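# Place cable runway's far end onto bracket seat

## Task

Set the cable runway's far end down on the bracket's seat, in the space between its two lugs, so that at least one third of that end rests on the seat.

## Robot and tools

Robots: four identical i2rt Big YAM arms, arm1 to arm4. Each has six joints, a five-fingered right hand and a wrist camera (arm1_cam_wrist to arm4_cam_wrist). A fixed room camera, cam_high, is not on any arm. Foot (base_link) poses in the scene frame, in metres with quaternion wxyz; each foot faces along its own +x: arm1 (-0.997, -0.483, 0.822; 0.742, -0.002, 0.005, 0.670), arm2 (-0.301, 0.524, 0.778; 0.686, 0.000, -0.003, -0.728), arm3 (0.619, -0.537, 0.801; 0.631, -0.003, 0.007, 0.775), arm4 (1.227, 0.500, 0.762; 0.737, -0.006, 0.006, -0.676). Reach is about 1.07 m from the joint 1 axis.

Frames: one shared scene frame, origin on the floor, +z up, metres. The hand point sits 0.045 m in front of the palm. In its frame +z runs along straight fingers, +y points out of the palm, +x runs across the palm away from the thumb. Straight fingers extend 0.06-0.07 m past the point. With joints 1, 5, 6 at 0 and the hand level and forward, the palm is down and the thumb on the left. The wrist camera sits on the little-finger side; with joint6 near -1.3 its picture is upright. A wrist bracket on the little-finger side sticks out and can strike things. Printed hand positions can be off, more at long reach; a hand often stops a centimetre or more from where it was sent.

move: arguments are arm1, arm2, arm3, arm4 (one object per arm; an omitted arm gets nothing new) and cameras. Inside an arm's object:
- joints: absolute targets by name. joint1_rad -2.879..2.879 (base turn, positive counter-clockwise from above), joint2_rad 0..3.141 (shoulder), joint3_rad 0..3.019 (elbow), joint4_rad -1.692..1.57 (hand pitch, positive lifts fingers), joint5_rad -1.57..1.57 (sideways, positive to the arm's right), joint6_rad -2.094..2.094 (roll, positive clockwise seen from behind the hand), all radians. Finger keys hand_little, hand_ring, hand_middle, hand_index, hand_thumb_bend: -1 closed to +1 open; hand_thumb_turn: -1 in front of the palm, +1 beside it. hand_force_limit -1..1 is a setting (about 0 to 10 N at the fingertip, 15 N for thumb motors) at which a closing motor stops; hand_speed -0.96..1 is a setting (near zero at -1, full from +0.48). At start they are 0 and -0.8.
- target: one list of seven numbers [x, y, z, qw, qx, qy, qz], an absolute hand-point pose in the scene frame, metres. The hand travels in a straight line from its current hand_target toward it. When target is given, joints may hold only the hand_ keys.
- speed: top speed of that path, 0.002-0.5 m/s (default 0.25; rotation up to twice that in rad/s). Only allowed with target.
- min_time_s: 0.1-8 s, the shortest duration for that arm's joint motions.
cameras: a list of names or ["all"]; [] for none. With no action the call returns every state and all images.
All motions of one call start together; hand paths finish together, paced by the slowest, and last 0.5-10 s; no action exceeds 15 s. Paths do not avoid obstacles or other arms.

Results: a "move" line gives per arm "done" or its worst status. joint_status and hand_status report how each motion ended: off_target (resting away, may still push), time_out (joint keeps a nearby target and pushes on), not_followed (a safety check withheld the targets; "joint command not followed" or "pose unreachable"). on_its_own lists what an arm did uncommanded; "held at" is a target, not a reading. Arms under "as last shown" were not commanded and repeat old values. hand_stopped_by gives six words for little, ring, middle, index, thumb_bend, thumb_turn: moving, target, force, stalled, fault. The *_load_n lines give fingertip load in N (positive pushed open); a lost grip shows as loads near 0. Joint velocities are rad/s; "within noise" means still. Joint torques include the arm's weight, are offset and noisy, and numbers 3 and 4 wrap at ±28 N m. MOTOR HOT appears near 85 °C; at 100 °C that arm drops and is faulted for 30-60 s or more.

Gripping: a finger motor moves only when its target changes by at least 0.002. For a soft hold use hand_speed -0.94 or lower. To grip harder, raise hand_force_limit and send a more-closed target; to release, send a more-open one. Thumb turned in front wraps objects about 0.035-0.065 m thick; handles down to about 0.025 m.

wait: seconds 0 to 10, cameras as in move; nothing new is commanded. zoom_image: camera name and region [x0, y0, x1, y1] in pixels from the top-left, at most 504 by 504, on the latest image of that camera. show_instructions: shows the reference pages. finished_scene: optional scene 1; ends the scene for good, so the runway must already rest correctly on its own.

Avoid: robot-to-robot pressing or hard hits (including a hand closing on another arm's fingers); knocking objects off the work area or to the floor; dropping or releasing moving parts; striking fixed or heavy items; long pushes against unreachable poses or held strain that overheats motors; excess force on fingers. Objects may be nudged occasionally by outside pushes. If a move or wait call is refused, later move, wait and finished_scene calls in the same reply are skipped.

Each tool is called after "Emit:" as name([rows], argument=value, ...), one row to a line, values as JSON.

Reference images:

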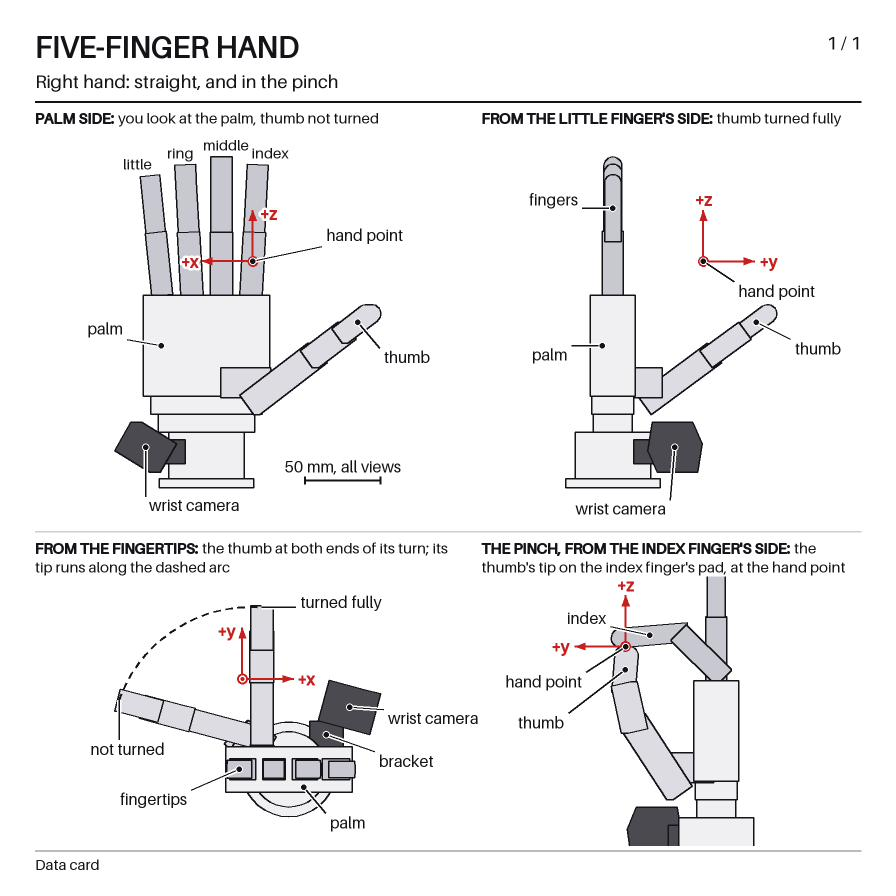

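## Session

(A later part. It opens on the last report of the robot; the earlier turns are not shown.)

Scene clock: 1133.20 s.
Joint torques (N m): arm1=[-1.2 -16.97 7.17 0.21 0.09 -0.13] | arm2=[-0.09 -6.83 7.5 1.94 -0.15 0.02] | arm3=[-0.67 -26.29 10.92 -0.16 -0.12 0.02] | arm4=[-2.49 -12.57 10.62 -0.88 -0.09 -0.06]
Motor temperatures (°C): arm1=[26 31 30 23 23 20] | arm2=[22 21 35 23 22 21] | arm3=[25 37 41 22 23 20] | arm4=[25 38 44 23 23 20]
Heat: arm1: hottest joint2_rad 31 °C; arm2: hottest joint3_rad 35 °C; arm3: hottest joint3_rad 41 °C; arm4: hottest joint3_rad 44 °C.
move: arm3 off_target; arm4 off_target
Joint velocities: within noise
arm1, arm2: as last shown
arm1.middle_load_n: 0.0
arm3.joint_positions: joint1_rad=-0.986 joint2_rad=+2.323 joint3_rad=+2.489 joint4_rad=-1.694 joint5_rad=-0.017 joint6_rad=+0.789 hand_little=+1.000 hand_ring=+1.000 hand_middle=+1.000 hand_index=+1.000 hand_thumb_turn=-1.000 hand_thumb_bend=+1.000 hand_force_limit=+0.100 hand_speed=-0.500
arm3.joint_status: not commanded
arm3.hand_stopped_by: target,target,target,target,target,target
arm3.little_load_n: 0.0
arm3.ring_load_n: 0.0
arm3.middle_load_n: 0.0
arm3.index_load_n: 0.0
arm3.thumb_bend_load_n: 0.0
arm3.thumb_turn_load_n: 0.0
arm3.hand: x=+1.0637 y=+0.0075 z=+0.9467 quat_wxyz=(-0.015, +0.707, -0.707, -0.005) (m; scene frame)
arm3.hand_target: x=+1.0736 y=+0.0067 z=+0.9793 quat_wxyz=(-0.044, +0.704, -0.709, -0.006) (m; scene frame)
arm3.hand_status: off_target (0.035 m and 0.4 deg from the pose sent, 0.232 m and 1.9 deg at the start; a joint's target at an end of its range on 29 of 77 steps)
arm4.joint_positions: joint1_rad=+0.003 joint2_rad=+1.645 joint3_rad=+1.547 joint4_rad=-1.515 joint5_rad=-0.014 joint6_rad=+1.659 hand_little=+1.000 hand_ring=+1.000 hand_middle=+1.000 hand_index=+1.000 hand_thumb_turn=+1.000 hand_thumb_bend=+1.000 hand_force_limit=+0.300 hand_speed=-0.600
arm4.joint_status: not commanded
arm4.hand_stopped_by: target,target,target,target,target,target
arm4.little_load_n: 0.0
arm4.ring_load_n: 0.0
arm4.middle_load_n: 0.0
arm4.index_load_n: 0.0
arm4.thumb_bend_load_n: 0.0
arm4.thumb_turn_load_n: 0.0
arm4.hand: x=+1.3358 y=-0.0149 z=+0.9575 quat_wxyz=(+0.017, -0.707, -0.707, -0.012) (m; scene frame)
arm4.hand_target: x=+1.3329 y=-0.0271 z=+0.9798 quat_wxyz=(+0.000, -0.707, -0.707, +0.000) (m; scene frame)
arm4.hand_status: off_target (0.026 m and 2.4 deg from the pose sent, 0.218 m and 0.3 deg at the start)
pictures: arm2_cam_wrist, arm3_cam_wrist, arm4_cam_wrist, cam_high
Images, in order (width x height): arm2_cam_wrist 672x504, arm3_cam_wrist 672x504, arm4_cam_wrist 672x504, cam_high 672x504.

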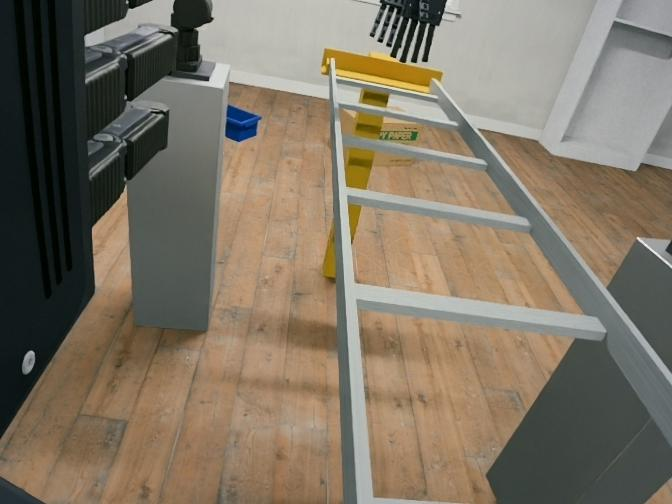

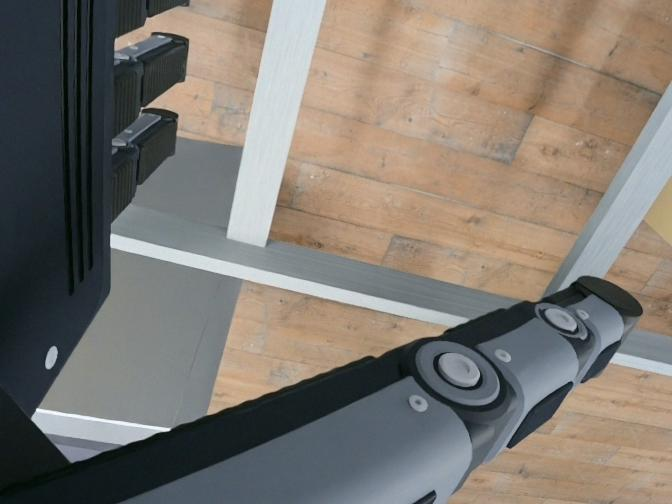

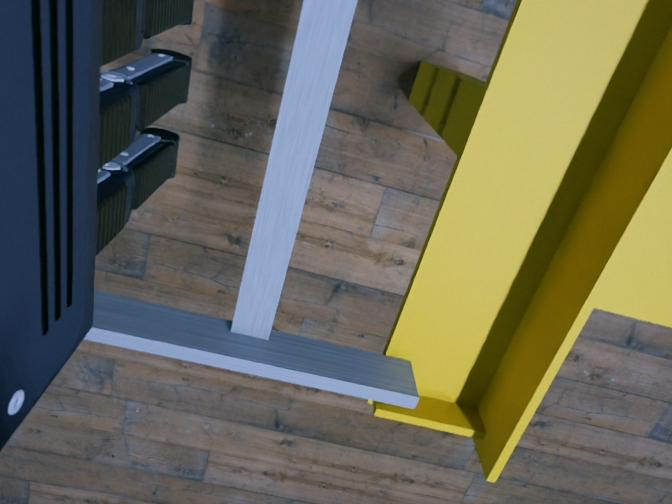

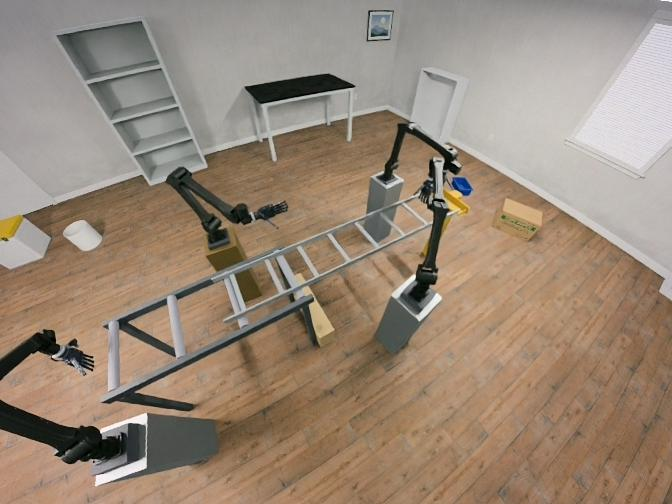

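Emit:
zoom_image(camera="arm2_cam_wrist", region=[415, 60, 465, 110])

Emit:
zoom_image(camera="arm4_cam_wrist", region=[240, 0, 672, 504])

Emit:
zoom_image(camera="cam_high", region=[446, 196, 476, 226])

Scaled by 10.080 from the camera's 672x504 image, which has a finer 960x720 frame.

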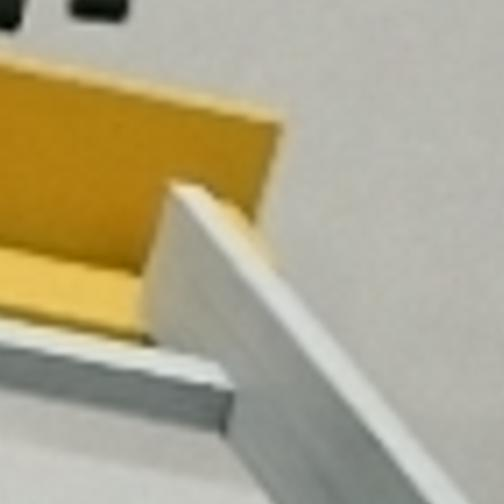

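Scaled by 1.000.

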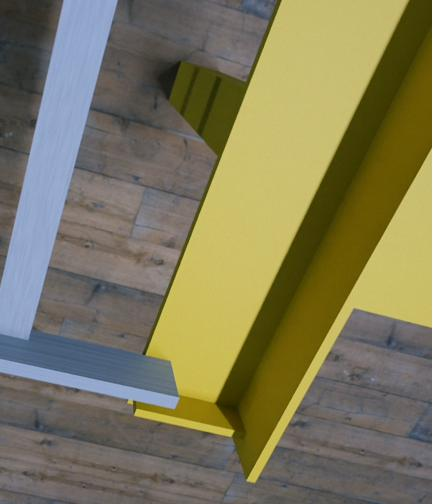

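Scaled by 16.800 from the camera's 672x504 image, which has a finer 960x720 frame.

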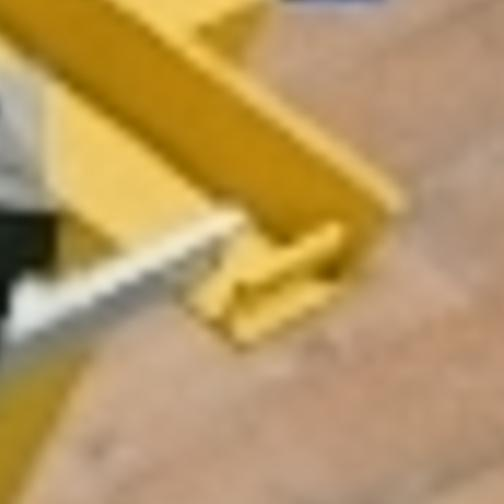

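Emit:
move(arm4={"target": [1.3300, -0.0260, 0.7680, 0, -0.7071, -0.7071, 0], "speed": 0.12}, cameras=["arm2_cam_wrist", "arm4_cam_wrist"])

Emit:
zoom_image(camera="arm2_cam_wrist", region=[310, 30, 460, 130])

Scene clock: 1228.13 s.
Joint torques (N m): arm1=[-1.26 -16.79 7.19 0.24 0.11 -0.14] | arm2=[-0.97 -6.89 7.35 2.14 -0.14 -0.01] | arm3=[-0.73 -26.29 10.91 -0.13 -0.12 0.02] | arm4=[-2.43 -11.63 5.59 0.05 -0.11 -0.05]
Motor temperatures (°C): arm1=[25 31 30 23 23 20] | arm2=[22 21 35 23 22 21] | arm3=[24 35 44 22 23 20] | arm4=[25 38 51 23 22 20]
Heat: arm1: hottest joint2_rad 31 °C; arm2: hottest joint3_rad 35 °C; arm3: hottest joint3_rad 44 °C; arm4: hottest joint3_rad 51 °C.
move: arm4 off_target
Joint velocities: within noise
arm1, arm2, arm3: as last shown
arm3.ring_load_n: -0.5
arm4.joint_positions: joint1_rad=+0.003 joint2_rad=+1.787 joint3_rad=+1.239 joint4_rad=-1.008 joint5_rad=-0.014 joint6_rad=+1.659 hand_little=+1.000 hand_ring=+1.000 hand_middle=+1.000 hand_index=+1.000 hand_thumb_turn=+1.000 hand_thumb_bend=+1.000 hand_force_limit=+0.300 hand_speed=-0.600
arm4.joint_status: not commanded
arm4.hand_stopped_by: target,target,target,target,target,target
arm4.little_load_n: 0.0
arm4.ring_load_n: 0.0
arm4.middle_load_n: 0.0
arm4.index_load_n: 0.0
arm4.thumb_bend_load_n: 0.0
arm4.thumb_turn_load_n: 0.0
arm4.hand: x=+1.3340 y=-0.0278 z=+0.7804 quat_wxyz=(-0.005, -0.707, -0.707, +0.006) (m; scene frame)
arm4.hand_target: x=+1.3300 y=-0.0256 z=+0.7682 quat_wxyz=(+0.000, -0.707, -0.707, +0.000) (m; scene frame)
arm4.hand_status: off_target (0.013 m and 0.8 deg from the pose sent, 0.190 m and 2.4 deg at the start)
pictures: arm2_cam_wrist, arm4_cam_wrist
Images, in order (width x height): arm2_cam_wrist 672x504, arm4_cam_wrist 672x504.

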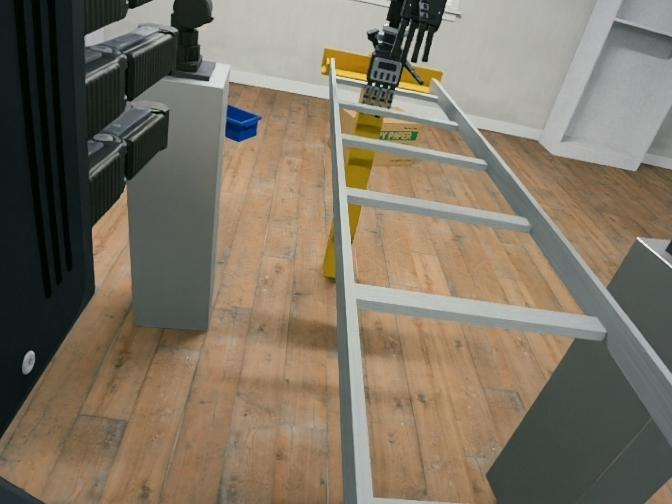

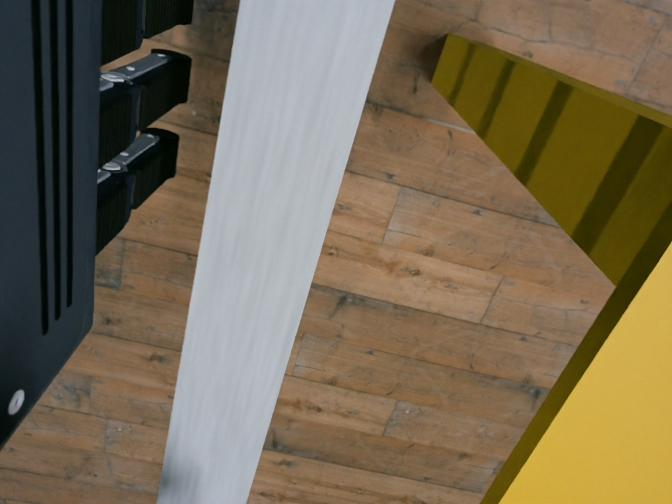

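Scaled by 3.360 from the camera's 672x504 image, which has a finer 960x720 frame.

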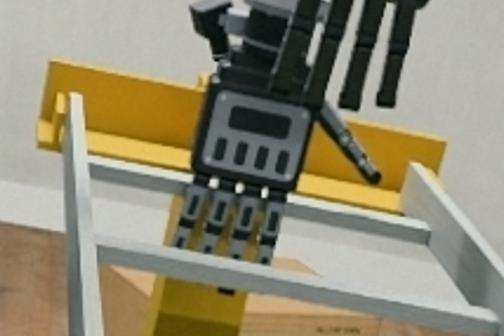

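Emit:
move(arm4={"target": [1.3480, -0.0300, 0.7520, 0, -0.7071, -0.7071, 0], "speed": 0.05}, cameras=["arm4_cam_wrist"])

Emit:
move(arm4={"target": [1.3750, -0.0320, 0.7520, 0, -0.7071, -0.7071, 0], "speed": 0.04}, cameras=["arm2_cam_wrist", "arm4_cam_wrist"])

Emit:
zoom_image(camera="arm2_cam_wrist", region=[415, 60, 465, 110])

Emit:
zoom_image(camera="arm2_cam_wrist", region=[310, 30, 360, 80])

Scene clock: 1240.50 s.
Joint torques (N m): arm1=[-0.91 -16.38 7.2 0.32 0.08 -0.15] | arm2=[-0.62 -6.18 7.45 2.07 -0.15 0.03] | arm3=[-0.73 -26.29 10.91 -0.14 -0.12 0.02] | arm4=[-1.26 -11.69 5.72 0.06 -0.1 0.15]
Motor temperatures (°C): arm1=[25 31 30 23 23 20] | arm2=[22 21 35 23 22 21] | arm3=[24 35 45 22 23 20] | arm4=[25 36 49 23 22 20]
Heat: arm1: hottest joint2_rad 31 °C; arm2: hottest joint3_rad 35 °C; arm3: hottest joint3_rad 45 °C; arm4: hottest joint3_rad 49 °C.
move: arm4 off_target
Joint velocities: within noise
arm1, arm2, arm3: as last shown
arm3.ring_load_n: 0.0
arm4.joint_positions: joint1_rad=+0.023 joint2_rad=+1.818 joint3_rad=+1.239 joint4_rad=-0.976 joint5_rad=-0.014 joint6_rad=+1.676 hand_little=+1.000 hand_ring=+1.000 hand_middle=+1.000 hand_index=+1.000 hand_thumb_turn=+1.000 hand_thumb_bend=+1.000 hand_force_limit=+0.300 hand_speed=-0.600
arm4.joint_status: not commanded
arm4.hand_stopped_by: target,target,target,target,target,target
arm4.little_load_n: 0.0
arm4.ring_load_n: 0.0
arm4.middle_load_n: 0.0
arm4.index_load_n: 0.0
arm4.thumb_bend_load_n: -0.5
arm4.thumb_turn_load_n: 0.0
arm4.hand: x=+1.3447 y=-0.0315 z=+0.7654 quat_wxyz=(-0.005, -0.706, -0.708, +0.006) (m; scene frame)
arm4.hand_target: x=+1.3478 y=-0.0296 z=+0.7522 quat_wxyz=(+0.000, -0.707, -0.707, +0.000) (m; scene frame)
arm4.hand_status: off_target (0.014 m and 0.9 deg from the pose sent, 0.032 m and 0.8 deg at the start)
pictures: arm4_cam_wrist
Images, in order (width x height): arm4_cam_wrist 672x504.

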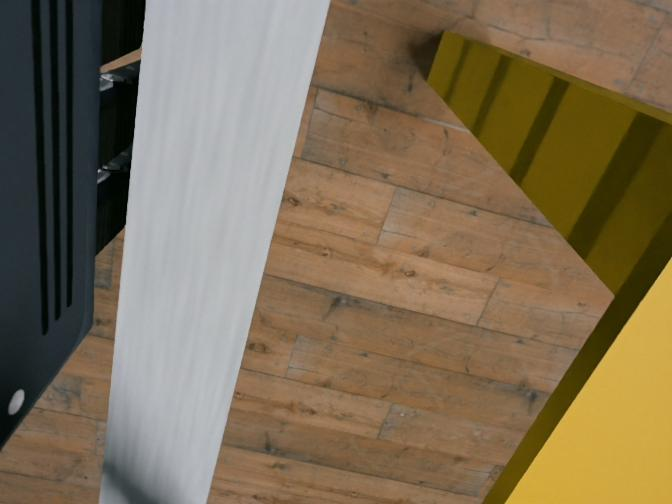

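Scene clock: 1241.67 s.
Joint torques (N m): arm1=[-1.08 -16.73 7.19 0.21 0.11 -0.13] | arm2=[-0.62 -5.89 7.31 2.11 -0.15 0.03] | arm3=[-0.67 -26.17 10.92 -0.14 -0.12 0.02] | arm4=[0.26 -11.11 6.95 -0.18 -0.33 0.19]
Motor temperatures (°C): arm1=[25 31 30 23 23 20] | arm2=[22 21 35 23 22 21] | arm3=[24 35 45 22 23 20] | arm4=[25 36 49 23 22 20]
Heat: arm1: hottest joint2_rad 31 °C; arm2: hottest joint3_rad 35 °C; arm3: hottest joint3_rad 45 °C; arm4: hottest joint3_rad 49 °C.
move: arm4 off_target
Joint velocities: within noise
arm1, arm3: as last shown
arm1.little_load_n: 0.5
arm2.joint_positions: joint1_rad=+0.778 joint2_rad=+1.253 joint3_rad=+0.607 joint4_rad=+0.615 joint5_rad=-0.856 joint6_rad=-1.578 hand_little=+1.000 hand_ring=+1.000 hand_middle=+1.000 hand_index=+1.000 hand_thumb_turn=+1.000 hand_thumb_bend=+1.000 hand_force_limit=+0.000 hand_speed=-0.800
arm2.joint_status: not commanded
arm2.hand_stopped_by: target,target,target,target,target,target
arm2.little_load_n: 0.0
arm2.ring_load_n: 0.0
arm2.middle_load_n: 0.0
arm2.index_load_n: 0.0
arm2.thumb_bend_load_n: 0.0
arm2.thumb_turn_load_n: 0.0
arm2.hand: x=+0.1201 y=+0.2046 z=+1.0244 quat_wxyz=(-0.006, +0.713, -0.003, +0.702) (m; scene frame)
arm2.hand_target: x=+0.1199 y=+0.2000 z=+1.0301 quat_wxyz=(+0.000, +0.707, +0.000, +0.707) (m; scene frame)
arm2.hand_status: not commanded
arm4.joint_positions: joint1_rad=+0.055 joint2_rad=+1.821 joint3_rad=+1.239 joint4_rad=-0.976 joint5_rad=-0.008 joint6_rad=+1.725 hand_little=+1.000 hand_ring=+1.000 hand_middle=+1.000 hand_index=+1.000 hand_thumb_turn=+1.000 hand_thumb_bend=+1.000 hand_force_limit=+0.300 hand_speed=-0.600
arm4.joint_status: not commanded
arm4.hand_stopped_by: target,target,target,target,target,target
arm4.little_load_n: 0.0
arm4.ring_load_n: 0.0
arm4.middle_load_n: 0.0
arm4.index_load_n: 0.0
arm4.thumb_bend_load_n: 0.0
arm4.thumb_turn_load_n: 0.0
arm4.hand: x=+1.3589 y=-0.0303 z=+0.7634 quat_wxyz=(-0.002, -0.712, -0.702, +0.007) (m; scene frame)
arm4.hand_target: x=+1.3747 y=-0.0312 z=+0.7522 quat_wxyz=(+0.000, -0.707, -0.707, +0.000) (m; scene frame)
arm4.hand_status: off_target (0.020 m and 1.1 deg from the pose sent, 0.033 m and 0.9 deg at the start)
pictures: arm2_cam_wrist, arm4_cam_wrist
Images, in order (width x height): arm2_cam_wrist 672x504, arm4_cam_wrist 672x504.

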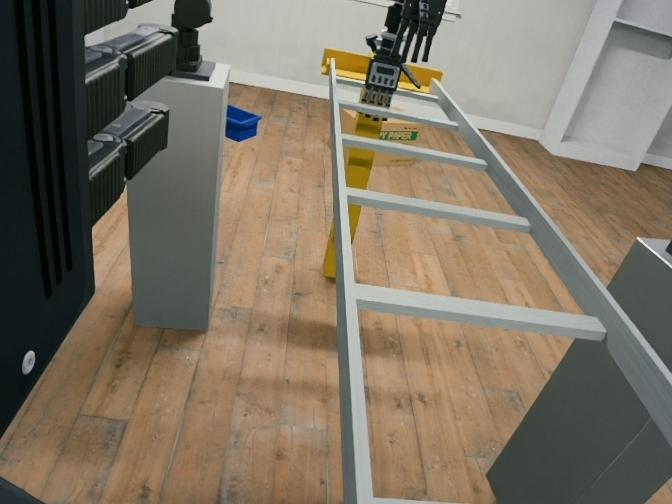

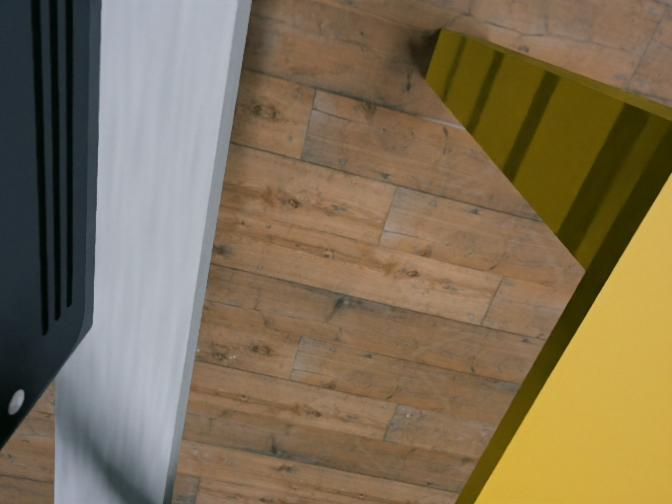

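Scaled by 10.080 from the camera's 672x504 image, which has a finer 960x720 frame.

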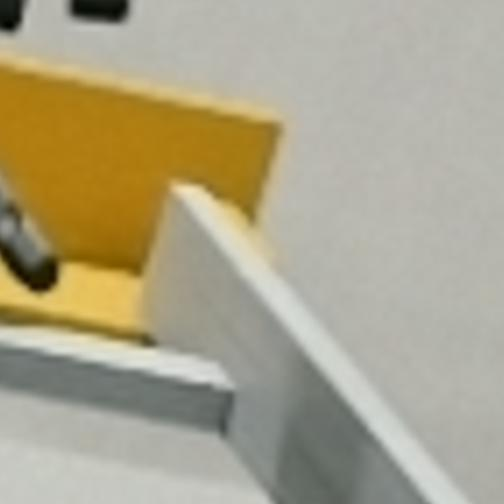

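Scaled by 10.080 from the camera's 672x504 image, which has a finer 960x720 frame.

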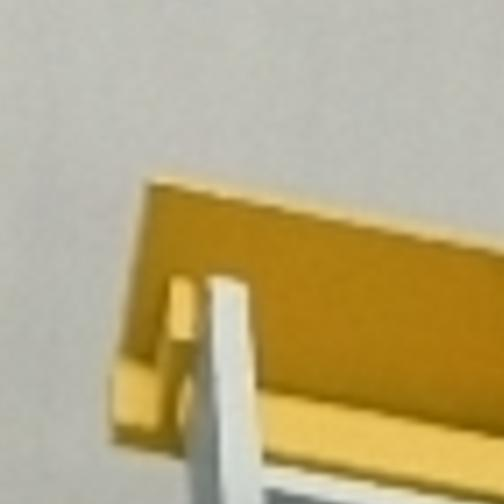

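Emit:
move(arm4={"target": [1.4000, -0.0320, 0.7480, 0, -0.7071, -0.7071, 0], "speed": 0.05}, cameras=["arm2_cam_wrist", "arm4_cam_wrist"])

Emit:
zoom_image(camera="arm2_cam_wrist", region=[415, 60, 465, 110])

Emit:
zoom_image(camera="arm2_cam_wrist", region=[310, 30, 360, 80])

Scene clock: 1265.97 s.
Joint torques (N m): arm1=[-1.32 -16.85 7.3 0.27 0.1 -0.16] | arm2=[-0.5 -5.66 7.49 1.89 -0.18 0.03] | arm3=[-0.67 -26.17 10.92 -0.14 -0.12 0.02] | arm4=[1.03 -10.52 7.62 -0.14 -0.86 0.3]
Motor temperatures (°C): arm1=[25 31 30 23 23 20] | arm2=[22 21 35 23 22 21] | arm3=[24 35 45 22 23 20] | arm4=[25 36 47 23 22 20]
Heat: arm1: hottest joint2_rad 31 °C; arm2: hottest joint3_rad 35 °C; arm3: hottest joint3_rad 45 °C; arm4: hottest joint3_rad 47 °C.
move: arm4 off_target
Joint velocities: within noise
arm1, arm2, arm3: as last shown
arm2.thumb_turn_load_n: -0.5
arm3.little_load_n: -0.5
arm4.joint_positions: joint1_rad=+0.093 joint2_rad=+1.824 joint3_rad=+1.239 joint4_rad=-0.973 joint5_rad=+0.006 joint6_rad=+1.763 hand_little=+1.000 hand_ring=+1.000 hand_middle=+1.000 hand_index=+1.000 hand_thumb_turn=+1.000 hand_thumb_bend=+1.000 hand_force_limit=+0.300 hand_speed=-0.600
arm4.joint_status: not commanded
arm4.hand_stopped_by: target,target,target,target,target,target
arm4.little_load_n: 0.0
arm4.ring_load_n: 0.0
arm4.middle_load_n: 0.0
arm4.index_load_n: 0.0
arm4.thumb_bend_load_n: 0.0
arm4.thumb_turn_load_n: 0.0
arm4.hand: x=+1.3749 y=-0.0280 z=+0.7610 quat_wxyz=(+0.002, -0.712, -0.702, +0.012) (m; scene frame)
arm4.hand_target: x=+1.3993 y=-0.0304 z=+0.7485 quat_wxyz=(+0.000, -0.707, -0.707, +0.000) (m; scene frame)
arm4.hand_status: off_target (0.029 m and 1.6 deg from the pose sent, 0.044 m and 1.1 deg at the start)
pictures: arm2_cam_wrist, arm4_cam_wrist
Images, in order (width x height): arm2_cam_wrist 672x504, arm4_cam_wrist 672x504.

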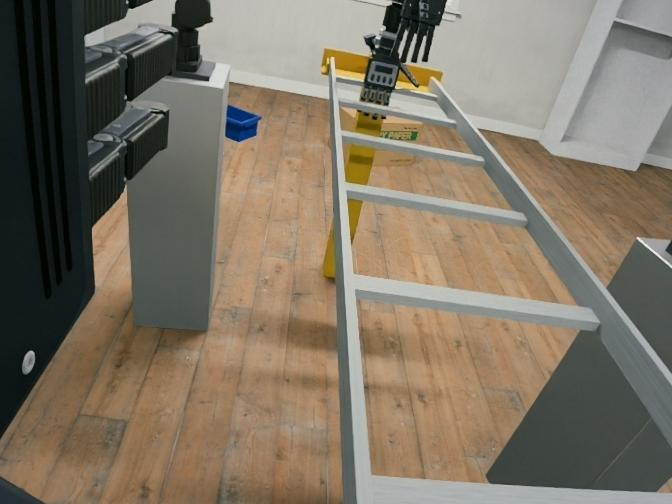

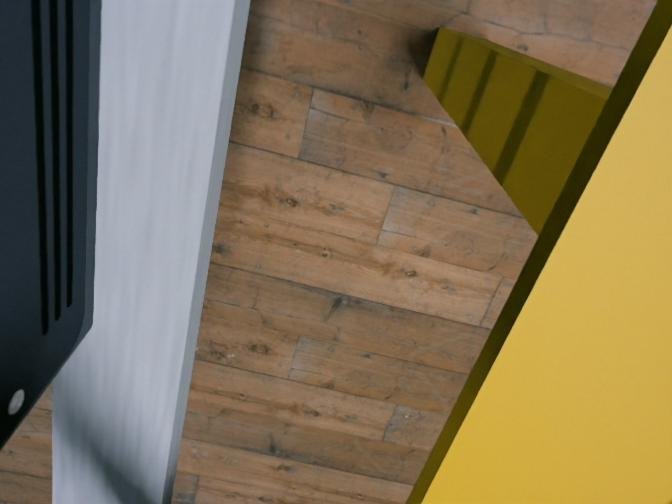

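Scaled by 10.080 from the camera's 672x504 image, which has a finer 960x720 frame.

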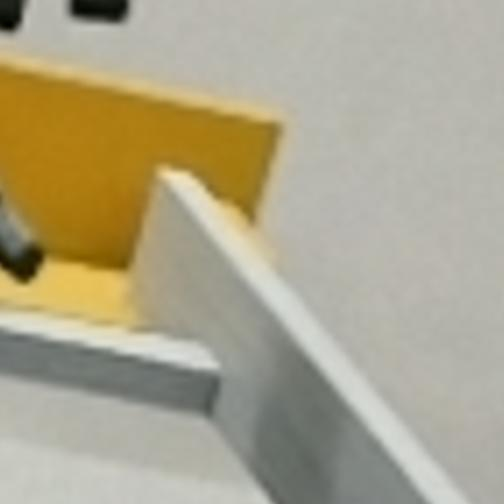

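Scaled by 10.080 from the camera's 672x504 image, which has a finer 960x720 frame.

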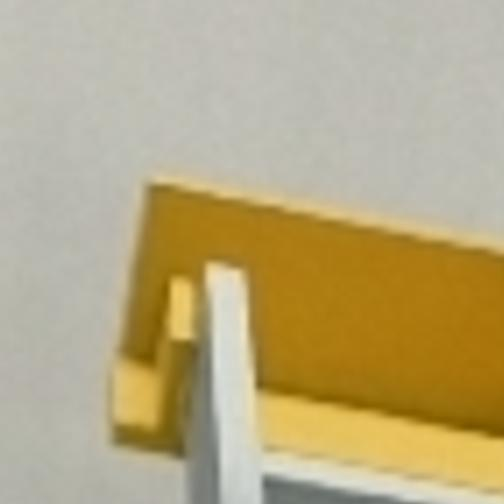

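Emit:
move(arm4={"target": [1.4110, -0.0340, 0.7480, 0, -0.7071, -0.7071, 0], "speed": 0.05}, cameras=["arm4_cam_wrist"])

Emit:
move(arm4={"target": [1.3500, -0.0280, 0.7700, 0, -0.7071, -0.7071, 0], "speed": 0.06}, cameras=["arm4_cam_wrist"])

Emit:
move(arm4={"target": [1.3500, -0.0280, 0.9800, 0, -0.7071, -0.7071, 0], "speed": 0.12}, cameras=["arm2_cam_wrist", "arm4_cam_wrist", "cam_high"])

Emit:
zoom_image(camera="arm4_cam_wrist", region=[340, 310, 520, 490])

Emit:
zoom_image(camera="arm2_cam_wrist", region=[310, 30, 460, 130])

Scene clock: 1273.50 s.
Joint torques (N m): arm1=[-0.97 -16.91 7.19 0.31 0.09 -0.13] | arm2=[-0.79 -6.07 7.46 1.98 -0.15 0.04] | arm3=[-0.67 -26.23 10.92 -0.14 -0.11 0.02] | arm4=[2.32 -9.99 8.36 -0.29 -1.04 0.45]
Motor temperatures (°C): arm1=[25 32 30 23 23 20] | arm2=[22 21 35 23 22 21] | arm3=[24 35 45 22 23 20] | arm4=[25 35 46 23 23 20]
Heat: arm1: hottest joint2_rad 32 °C; arm2: hottest joint3_rad 35 °C; arm3: hottest joint3_rad 45 °C; arm4: hottest joint3_rad 46 °C.
move: arm4 off_target
Joint velocities: within noise
arm1.joint_positions: joint1_rad=+0.408 joint2_rad=+1.916 joint3_rad=+1.285 joint4_rad=-0.963 joint5_rad=+0.006 joint6_rad=-1.261 hand_little=+1.000 hand_ring=+1.000 hand_middle=+1.000 hand_index=+1.000 hand_thumb_turn=+1.000 hand_thumb_bend=+1.000 hand_force_limit=+0.000 hand_speed=-0.800
arm1.joint_status: not commanded
arm1.hand_stopped_by: target,target,target,target,target,target
arm1.little_load_n: 0.0
arm1.ring_load_n: 0.0
arm1.middle_load_n: 0.0
arm1.index_load_n: 0.0
arm1.thumb_bend_load_n: -0.5
arm1.thumb_turn_load_n: 0.0
arm1.hand: x=-1.0906 y=-0.0217 z=+0.7907 quat_wxyz=(+0.013, +0.709, +0.705, -0.007) (m; scene frame)
arm1.hand_target: x=-1.0899 y=-0.0152 z=+0.8000 quat_wxyz=(+0.000, +0.707, +0.707, +0.000) (m; scene frame)
arm1.hand_status: not commanded
arm2, arm3: as last shown
arm2.thumb_turn_load_n: 0.0
arm3.little_load_n: 0.0
arm4.joint_positions: joint1_rad=+0.096 joint2_rad=+1.824 joint3_rad=+1.240 joint4_rad=-0.973 joint5_rad=+0.011 joint6_rad=+1.769 hand_little=+1.000 hand_ring=+1.000 hand_middle=+1.000 hand_index=+1.000 hand_thumb_turn=+1.000 hand_thumb_bend=+1.000 hand_force_limit=+0.300 hand_speed=-0.600
arm4.joint_status: not commanded
arm4.hand_stopped_by: target,target,target,target,target,target
arm4.little_load_n: 0.0
arm4.ring_load_n: 0.0
arm4.middle_load_n: 0.0
arm4.index_load_n: 0.0
arm4.thumb_bend_load_n: 0.0
arm4.thumb_turn_load_n: 0.0
arm4.hand: x=+1.3754 y=-0.0286 z=+0.7609 quat_wxyz=(+0.003, -0.713, -0.701, +0.014) (m; scene frame)
arm4.hand_target: x=+1.4100 y=-0.0316 z=+0.7489 quat_wxyz=(+0.000, -0.707, -0.707, +0.000) (m; scene frame)
arm4.hand_status: off_target (0.038 m and 2.0 deg from the pose sent, 0.039 m and 1.6 deg at the start)
pictures: arm4_cam_wrist
Images, in order (width x height): arm4_cam_wrist 672x504.

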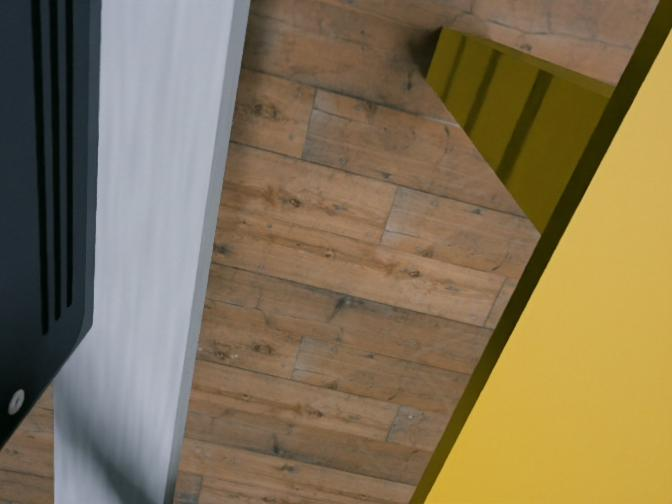

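Scene clock: 1275.27 s.
Joint torques (N m): arm1=[-1.03 -16.15 7.2 0.32 0.1 -0.11] | arm2=[-0.38 -5.6 7.47 2.02 -0.14 0.04] | arm3=[-0.67 -26.23 10.91 -0.14 -0.12 0.02] | arm4=[-2.14 -13.98 6.45 -0.81 -0.08 -0.05]
Motor temperatures (°C): arm1=[25 32 30 23 23 20] | arm2=[22 21 35 23 22 21] | arm3=[24 35 45 22 23 20] | arm4=[25 35 46 23 23 20]
Heat: arm1: hottest joint2_rad 32 °C; arm2: hottest joint3_rad 35 °C; arm3: hottest joint3_rad 45 °C; arm4: hottest joint3_rad 46 °C.
move: arm4 done
Joint velocities: within noise
arm1, arm2, arm3: as last shown
arm1.thumb_bend_load_n: 0.0
arm4.joint_positions: joint1_rad=+0.038 joint2_rad=+1.823 joint3_rad=+1.240 joint4_rad=-0.992 joint5_rad=-0.015 joint6_rad=+1.700 hand_little=+1.000 hand_ring=+1.000 hand_middle=+1.000 hand_index=+1.000 hand_thumb_turn=+1.000 hand_thumb_bend=+1.000 hand_force_limit=+0.300 hand_speed=-0.600
arm4.joint_status: not commanded
arm4.hand_stopped_by: target,target,target,target,target,target
arm4.little_load_n: 0.0
arm4.ring_load_n: 0.0
arm4.middle_load_n: 0.5
arm4.index_load_n: 0.0
arm4.thumb_bend_load_n: 0.0
arm4.thumb_turn_load_n: 0.0
arm4.hand: x=+1.3516 y=-0.0266 z=+0.7625 quat_wxyz=(+0.003, -0.709, -0.705, -0.001) (m; scene frame)
arm4.hand_target: x=+1.3500 y=-0.0280 z=+0.7699 quat_wxyz=(+0.000, -0.707, -0.707, +0.000) (m; scene frame)
arm4.hand_status: done (0.008 m and 0.5 deg from the pose sent, 0.027 m and 2.0 deg at the start)
pictures: arm4_cam_wrist
Images, in order (width x height): arm4_cam_wrist 672x504.

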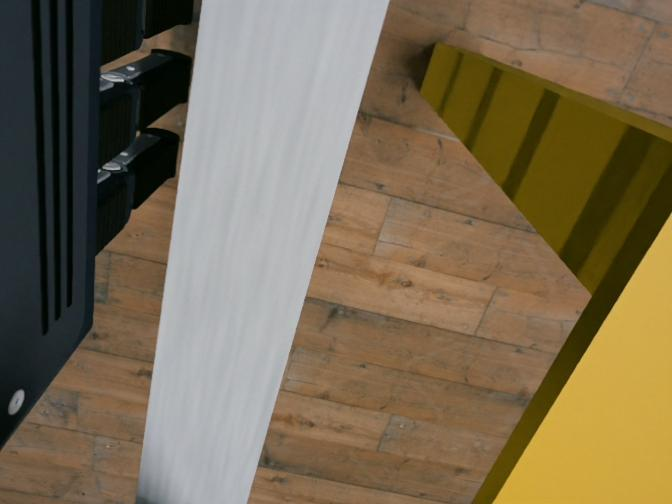

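Scene clock: 1277.77 s.
Joint torques (N m): arm1=[-1.32 -16.62 7.21 0.14 0.11 -0.1] | arm2=[-0.56 -6.53 7.47 1.91 -0.13 0.02] | arm3=[-0.73 -26.29 10.91 -0.16 -0.12 0.02] | arm4=[-2.49 -12.69 10.62 -0.91 -0.05 -0.06]
Motor temperatures (°C): arm1=[25 32 30 23 23 20] | arm2=[22 21 35 23 22 21] | arm3=[24 35 45 22 23 20] | arm4=[25 35 47 23 23 20]
Heat: arm1: hottest joint2_rad 32 °C; arm2: hottest joint3_rad 35 °C; arm3: hottest joint3_rad 45 °C; arm4: hottest joint3_rad 47 °C.
move: arm4 off_target
Joint velocities: within noise
arm1, arm2, arm3: as last shown
arm2.ring_load_n: -0.5
arm4.joint_positions: joint1_rad=+0.036 joint2_rad=+1.649 joint3_rad=+1.553 joint4_rad=-1.516 joint5_rad=-0.015 joint6_rad=+1.693 hand_little=+1.000 hand_ring=+1.000 hand_middle=+1.000 hand_index=+1.000 hand_thumb_turn=+1.000 hand_thumb_bend=+1.000 hand_force_limit=+0.300 hand_speed=-0.600
arm4.joint_status: not commanded
arm4.hand_stopped_by: target,target,target,target,target,target
arm4.little_load_n: 0.0
arm4.ring_load_n: 0.0
arm4.middle_load_n: 0.0
arm4.index_load_n: 0.0
arm4.thumb_bend_load_n: 0.0
arm4.thumb_turn_load_n: 0.0
arm4.hand: x=+1.3526 y=-0.0149 z=+0.9577 quat_wxyz=(+0.017, -0.707, -0.707, -0.012) (m; scene frame)
arm4.hand_target: x=+1.3499 y=-0.0271 z=+0.9800 quat_wxyz=(+0.000, -0.707, -0.707, +0.001) (m; scene frame)
arm4.hand_status: off_target (0.026 m and 2.4 deg from the pose sent, 0.217 m and 0.4 deg at the start)
pictures: arm2_cam_wrist, arm4_cam_wrist, cam_high
Images, in order (width x height): arm2_cam_wrist 672x504, arm4_cam_wrist 672x504, cam_high 672x504.

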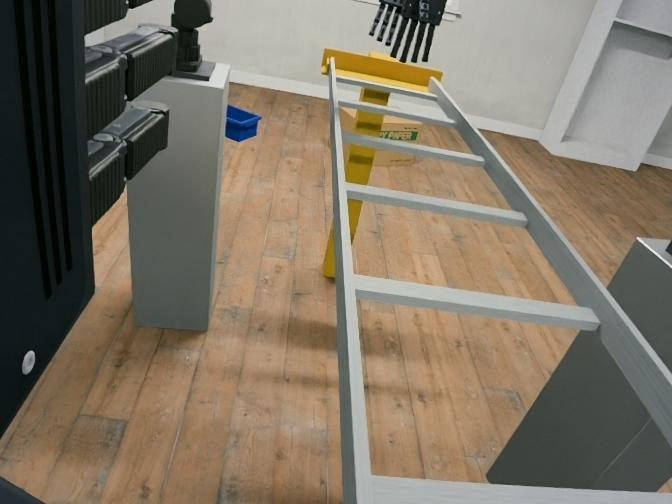

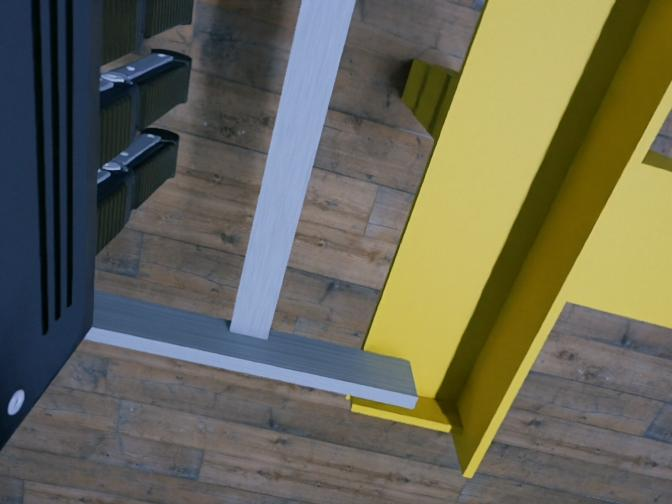

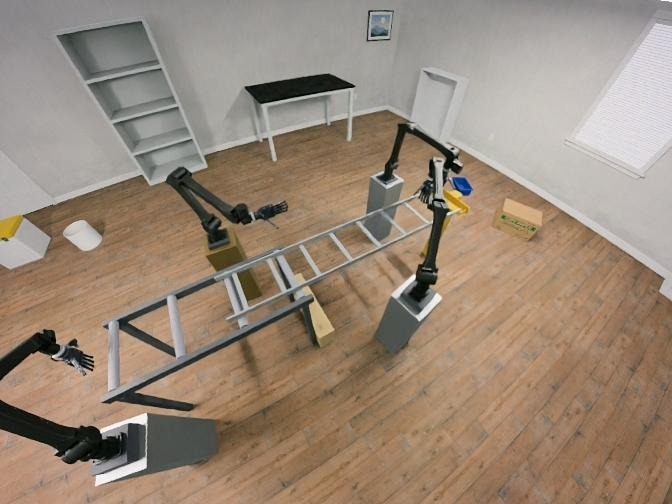

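Scaled by 2.800 from the camera's 672x504 image, which has a finer 960x720 frame.

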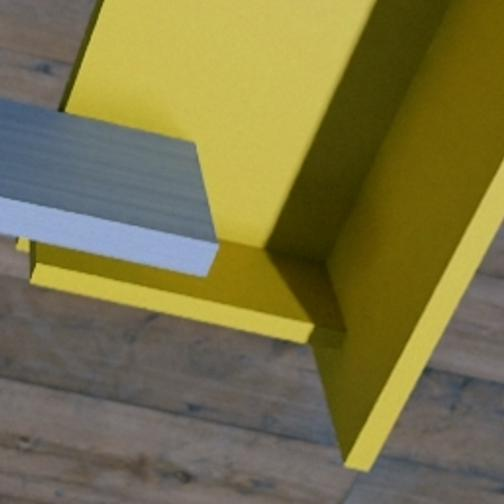

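Scaled by 3.360 from the camera's 672x504 image, which has a finer 960x720 frame.

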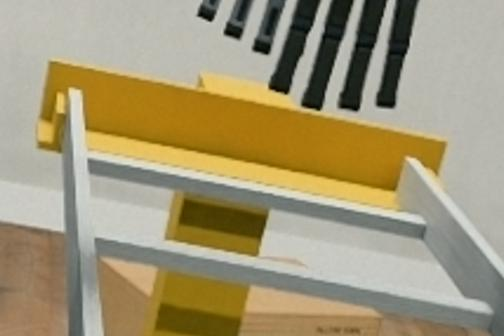

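Emit:
zoom_image(camera="arm2_cam_wrist", region=[318, 45, 348, 75])

Emit:
zoom_image(camera="arm2_cam_wrist", region=[425, 65, 455, 95])

Emit:
zoom_image(camera="cam_high", region=[446, 196, 476, 226])

Emit:
zoom_image(camera="cam_high", region=[200, 230, 330, 360])

Scaled by 16.800 from the camera's 672x504 image, which has a finer 960x720 frame.

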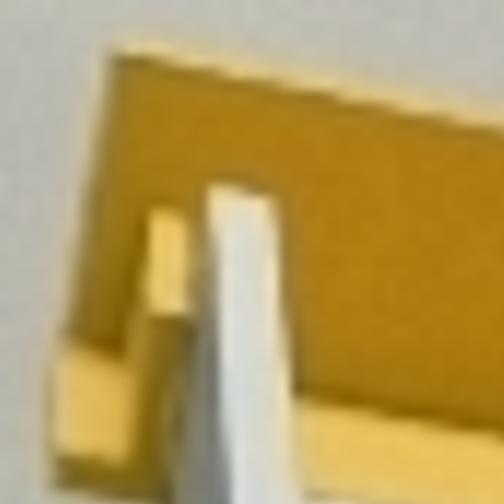

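Scaled by 16.800 from the camera's 672x504 image, which has a finer 960x720 frame.

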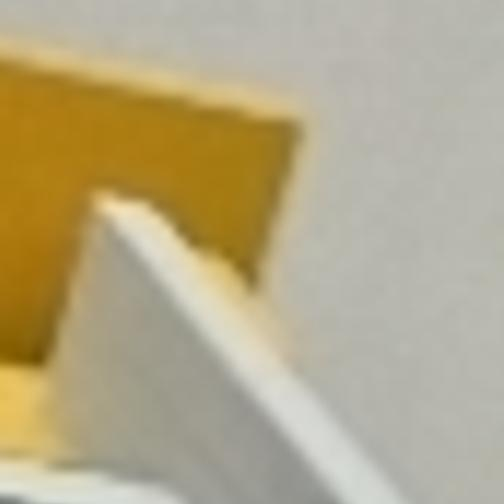

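Scaled by 16.800 from the camera's 672x504 image, which has a finer 960x720 frame.

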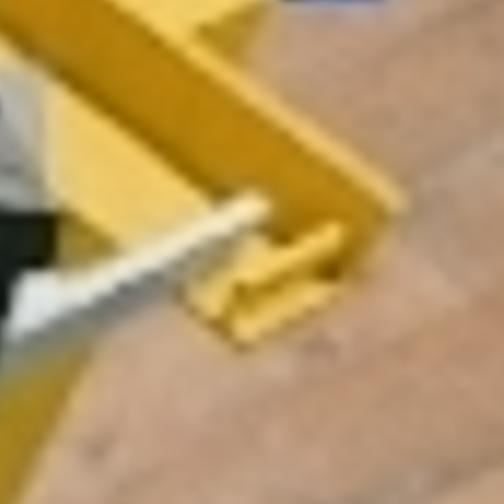

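Scaled by 3.877 from the camera's 672x504 image, which has a finer 960x720 frame.

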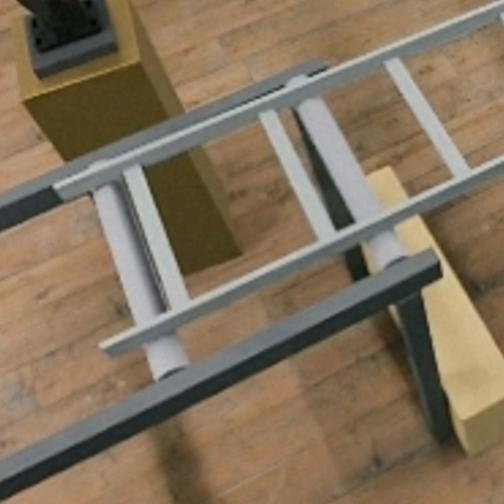

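Emit:
move(arm4={"target": [1.3480, -0.0280, 0.7600, 0, -0.7071, -0.7071, 0], "speed": 0.15})

Emit:
move(arm4={"target": [1.3640, -0.0280, 0.7520, 0, -0.7071, -0.7071, 0], "speed": 0.06, "joints": {"hand_speed": -0.88, "hand_force_limit": 0.3, "hand_little": -0.42, "hand_ring": -0.47, "hand_middle": -0.51, "hand_index": -0.55}}, cameras=["arm2_cam_wrist", "arm4_cam_wrist"])

Scene clock: 1390.37 s.
Joint torques (N m): arm1=[-1.26 -17.03 7.13 0.21 0.1 -0.14] | arm2=[-0.73 -6.48 7.45 1.98 -0.12 0] | arm3=[-0.73 -26.23 10.93 -0.14 -0.12 0.02] | arm4=[-2.2 -11.87 5.6 0.05 -0.06 -0.03]
Motor temperatures (°C): arm1=[25 32 30 23 23 20] | arm2=[22 21 35 23 22 21] | arm3=[24 35 46 21 22 20] | arm4=[24 38 53 23 22 20]
Heat: arm1: hottest joint2_rad 32 °C; arm2: hottest joint3_rad 35 °C; arm3: hottest joint3_rad 46 °C; arm4: hottest joint3_rad 53 °C.
move: arm4 off_target
Joint velocities: within noise
arm1, arm2: as last shown
arm2.ring_load_n: 0.0
arm3.joint_positions: joint1_rad=-0.986 joint2_rad=+2.323 joint3_rad=+2.489 joint4_rad=-1.694 joint5_rad=-0.017 joint6_rad=+0.789 hand_little=+1.000 hand_ring=+1.000 hand_middle=+1.000 hand_index=+1.000 hand_thumb_turn=-1.000 hand_thumb_bend=+1.000 hand_force_limit=+0.100 hand_speed=-0.500
arm3.joint_status: not commanded
arm3.hand_stopped_by: target,target,target,target,target,target
arm3.little_load_n: 0.0
arm3.ring_load_n: 0.0
arm3.middle_load_n: 0.0
arm3.index_load_n: 0.0
arm3.thumb_bend_load_n: 0.0
arm3.thumb_turn_load_n: 0.0
arm3.hand: x=+1.0637 y=+0.0075 z=+0.9467 quat_wxyz=(-0.015, +0.707, -0.707, -0.005) (m; scene frame)
arm3.hand_target: x=+1.0736 y=+0.0067 z=+0.9793 quat_wxyz=(-0.044, +0.704, -0.709, -0.006) (m; scene frame)
arm3.hand_status: not commanded
arm4.joint_positions: joint1_rad=+0.036 joint2_rad=+1.807 joint3_rad=+1.242 joint4_rad=-0.993 joint5_rad=-0.015 joint6_rad=+1.693 hand_little=+1.000 hand_ring=+1.000 hand_middle=+1.000 hand_index=+1.000 hand_thumb_turn=+1.000 hand_thumb_bend=+1.000 hand_force_limit=+0.300 hand_speed=-0.600
arm4.joint_status: not commanded
arm4.hand_stopped_by: target,target,target,target,target,target
arm4.little_load_n: 0.0
arm4.ring_load_n: 0.0
arm4.middle_load_n: 0.0
arm4.index_load_n: 0.0
arm4.thumb_bend_load_n: 0.0
arm4.thumb_turn_load_n: 0.0
arm4.hand: x=+1.3513 y=-0.0294 z=+0.7716 quat_wxyz=(-0.004, -0.707, -0.707, +0.004) (m; scene frame)
arm4.hand_target: x=+1.3480 y=-0.0278 z=+0.7601 quat_wxyz=(+0.000, -0.707, -0.707, +0.000) (m; scene frame)
arm4.hand_status: off_target (0.012 m and 0.7 deg from the pose sent, 0.198 m and 2.4 deg at the start)
pictures: none

Scene clock: 1395.47 s.
Joint torques (N m): arm1=[-0.97 -16.73 7.21 0.21 0.07 -0.09] | arm2=[-0.91 -6.01 7.46 1.94 -0.14 0.04] | arm3=[-0.73 -26.23 10.91 -0.14 -0.12 0.02] | arm4=[-1.2 -12.57 5.5 -0.06 -0.12 0.12]
Motor temperatures (°C): arm1=[25 32 30 23 23 20] | arm2=[22 21 35 23 22 21] | arm3=[24 35 46 21 22 20] | arm4=[24 37 53 23 22 20]
Heat: arm1: hottest joint2_rad 32 °C; arm2: hottest joint3_rad 35 °C; arm3: hottest joint3_rad 46 °C; arm4: hottest joint3_rad 53 °C.
move: arm4 done
Joint velocities: within noise
arm1, arm2, arm3: as last shown
arm4.joint_positions: joint1_rad=+0.056 joint2_rad=+1.829 joint3_rad=+1.242 joint4_rad=-0.974 joint5_rad=-0.014 joint6_rad=+1.711 hand_little=-0.420 hand_ring=-0.470 hand_middle=-0.510 hand_index=-0.550 hand_thumb_turn=+1.000 hand_thumb_bend=+1.000 hand_force_limit=+0.300 hand_speed=-0.880
arm4.joint_status: all done
arm4.hand_stopped_by: target,target,target,target,target,target
arm4.little_load_n: 0.0
arm4.ring_load_n: 0.0
arm4.middle_load_n: 0.0
arm4.index_load_n: 1.0
arm4.thumb_bend_load_n: 0.0
arm4.thumb_turn_load_n: 0.0
arm4.hand: x=+1.3608 y=-0.0305 z=+0.7608 quat_wxyz=(-0.003, -0.707, -0.707, +0.004) (m; scene frame)
arm4.hand_target: x=+1.3640 y=-0.0279 z=+0.7522 quat_wxyz=(+0.000, -0.707, -0.707, +0.000) (m; scene frame)
arm4.hand_status: done (0.010 m and 0.6 deg from the pose sent, 0.023 m and 0.7 deg at the start)
pictures: arm2_cam_wrist, arm4_cam_wrist
Images, in order (width x height): arm2_cam_wrist 672x504, arm4_cam_wrist 672x504.

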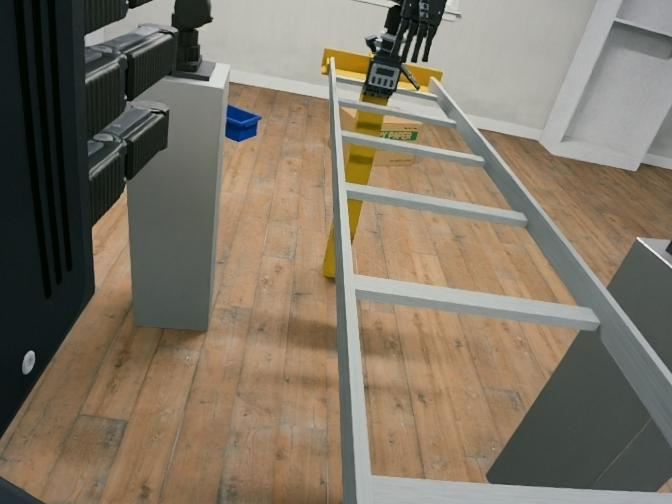

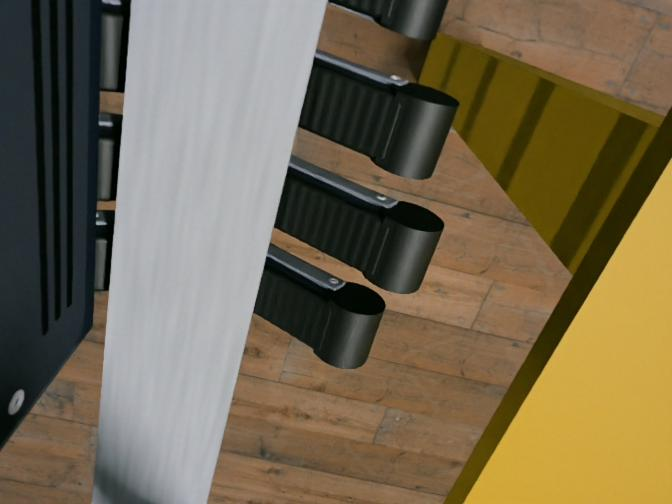

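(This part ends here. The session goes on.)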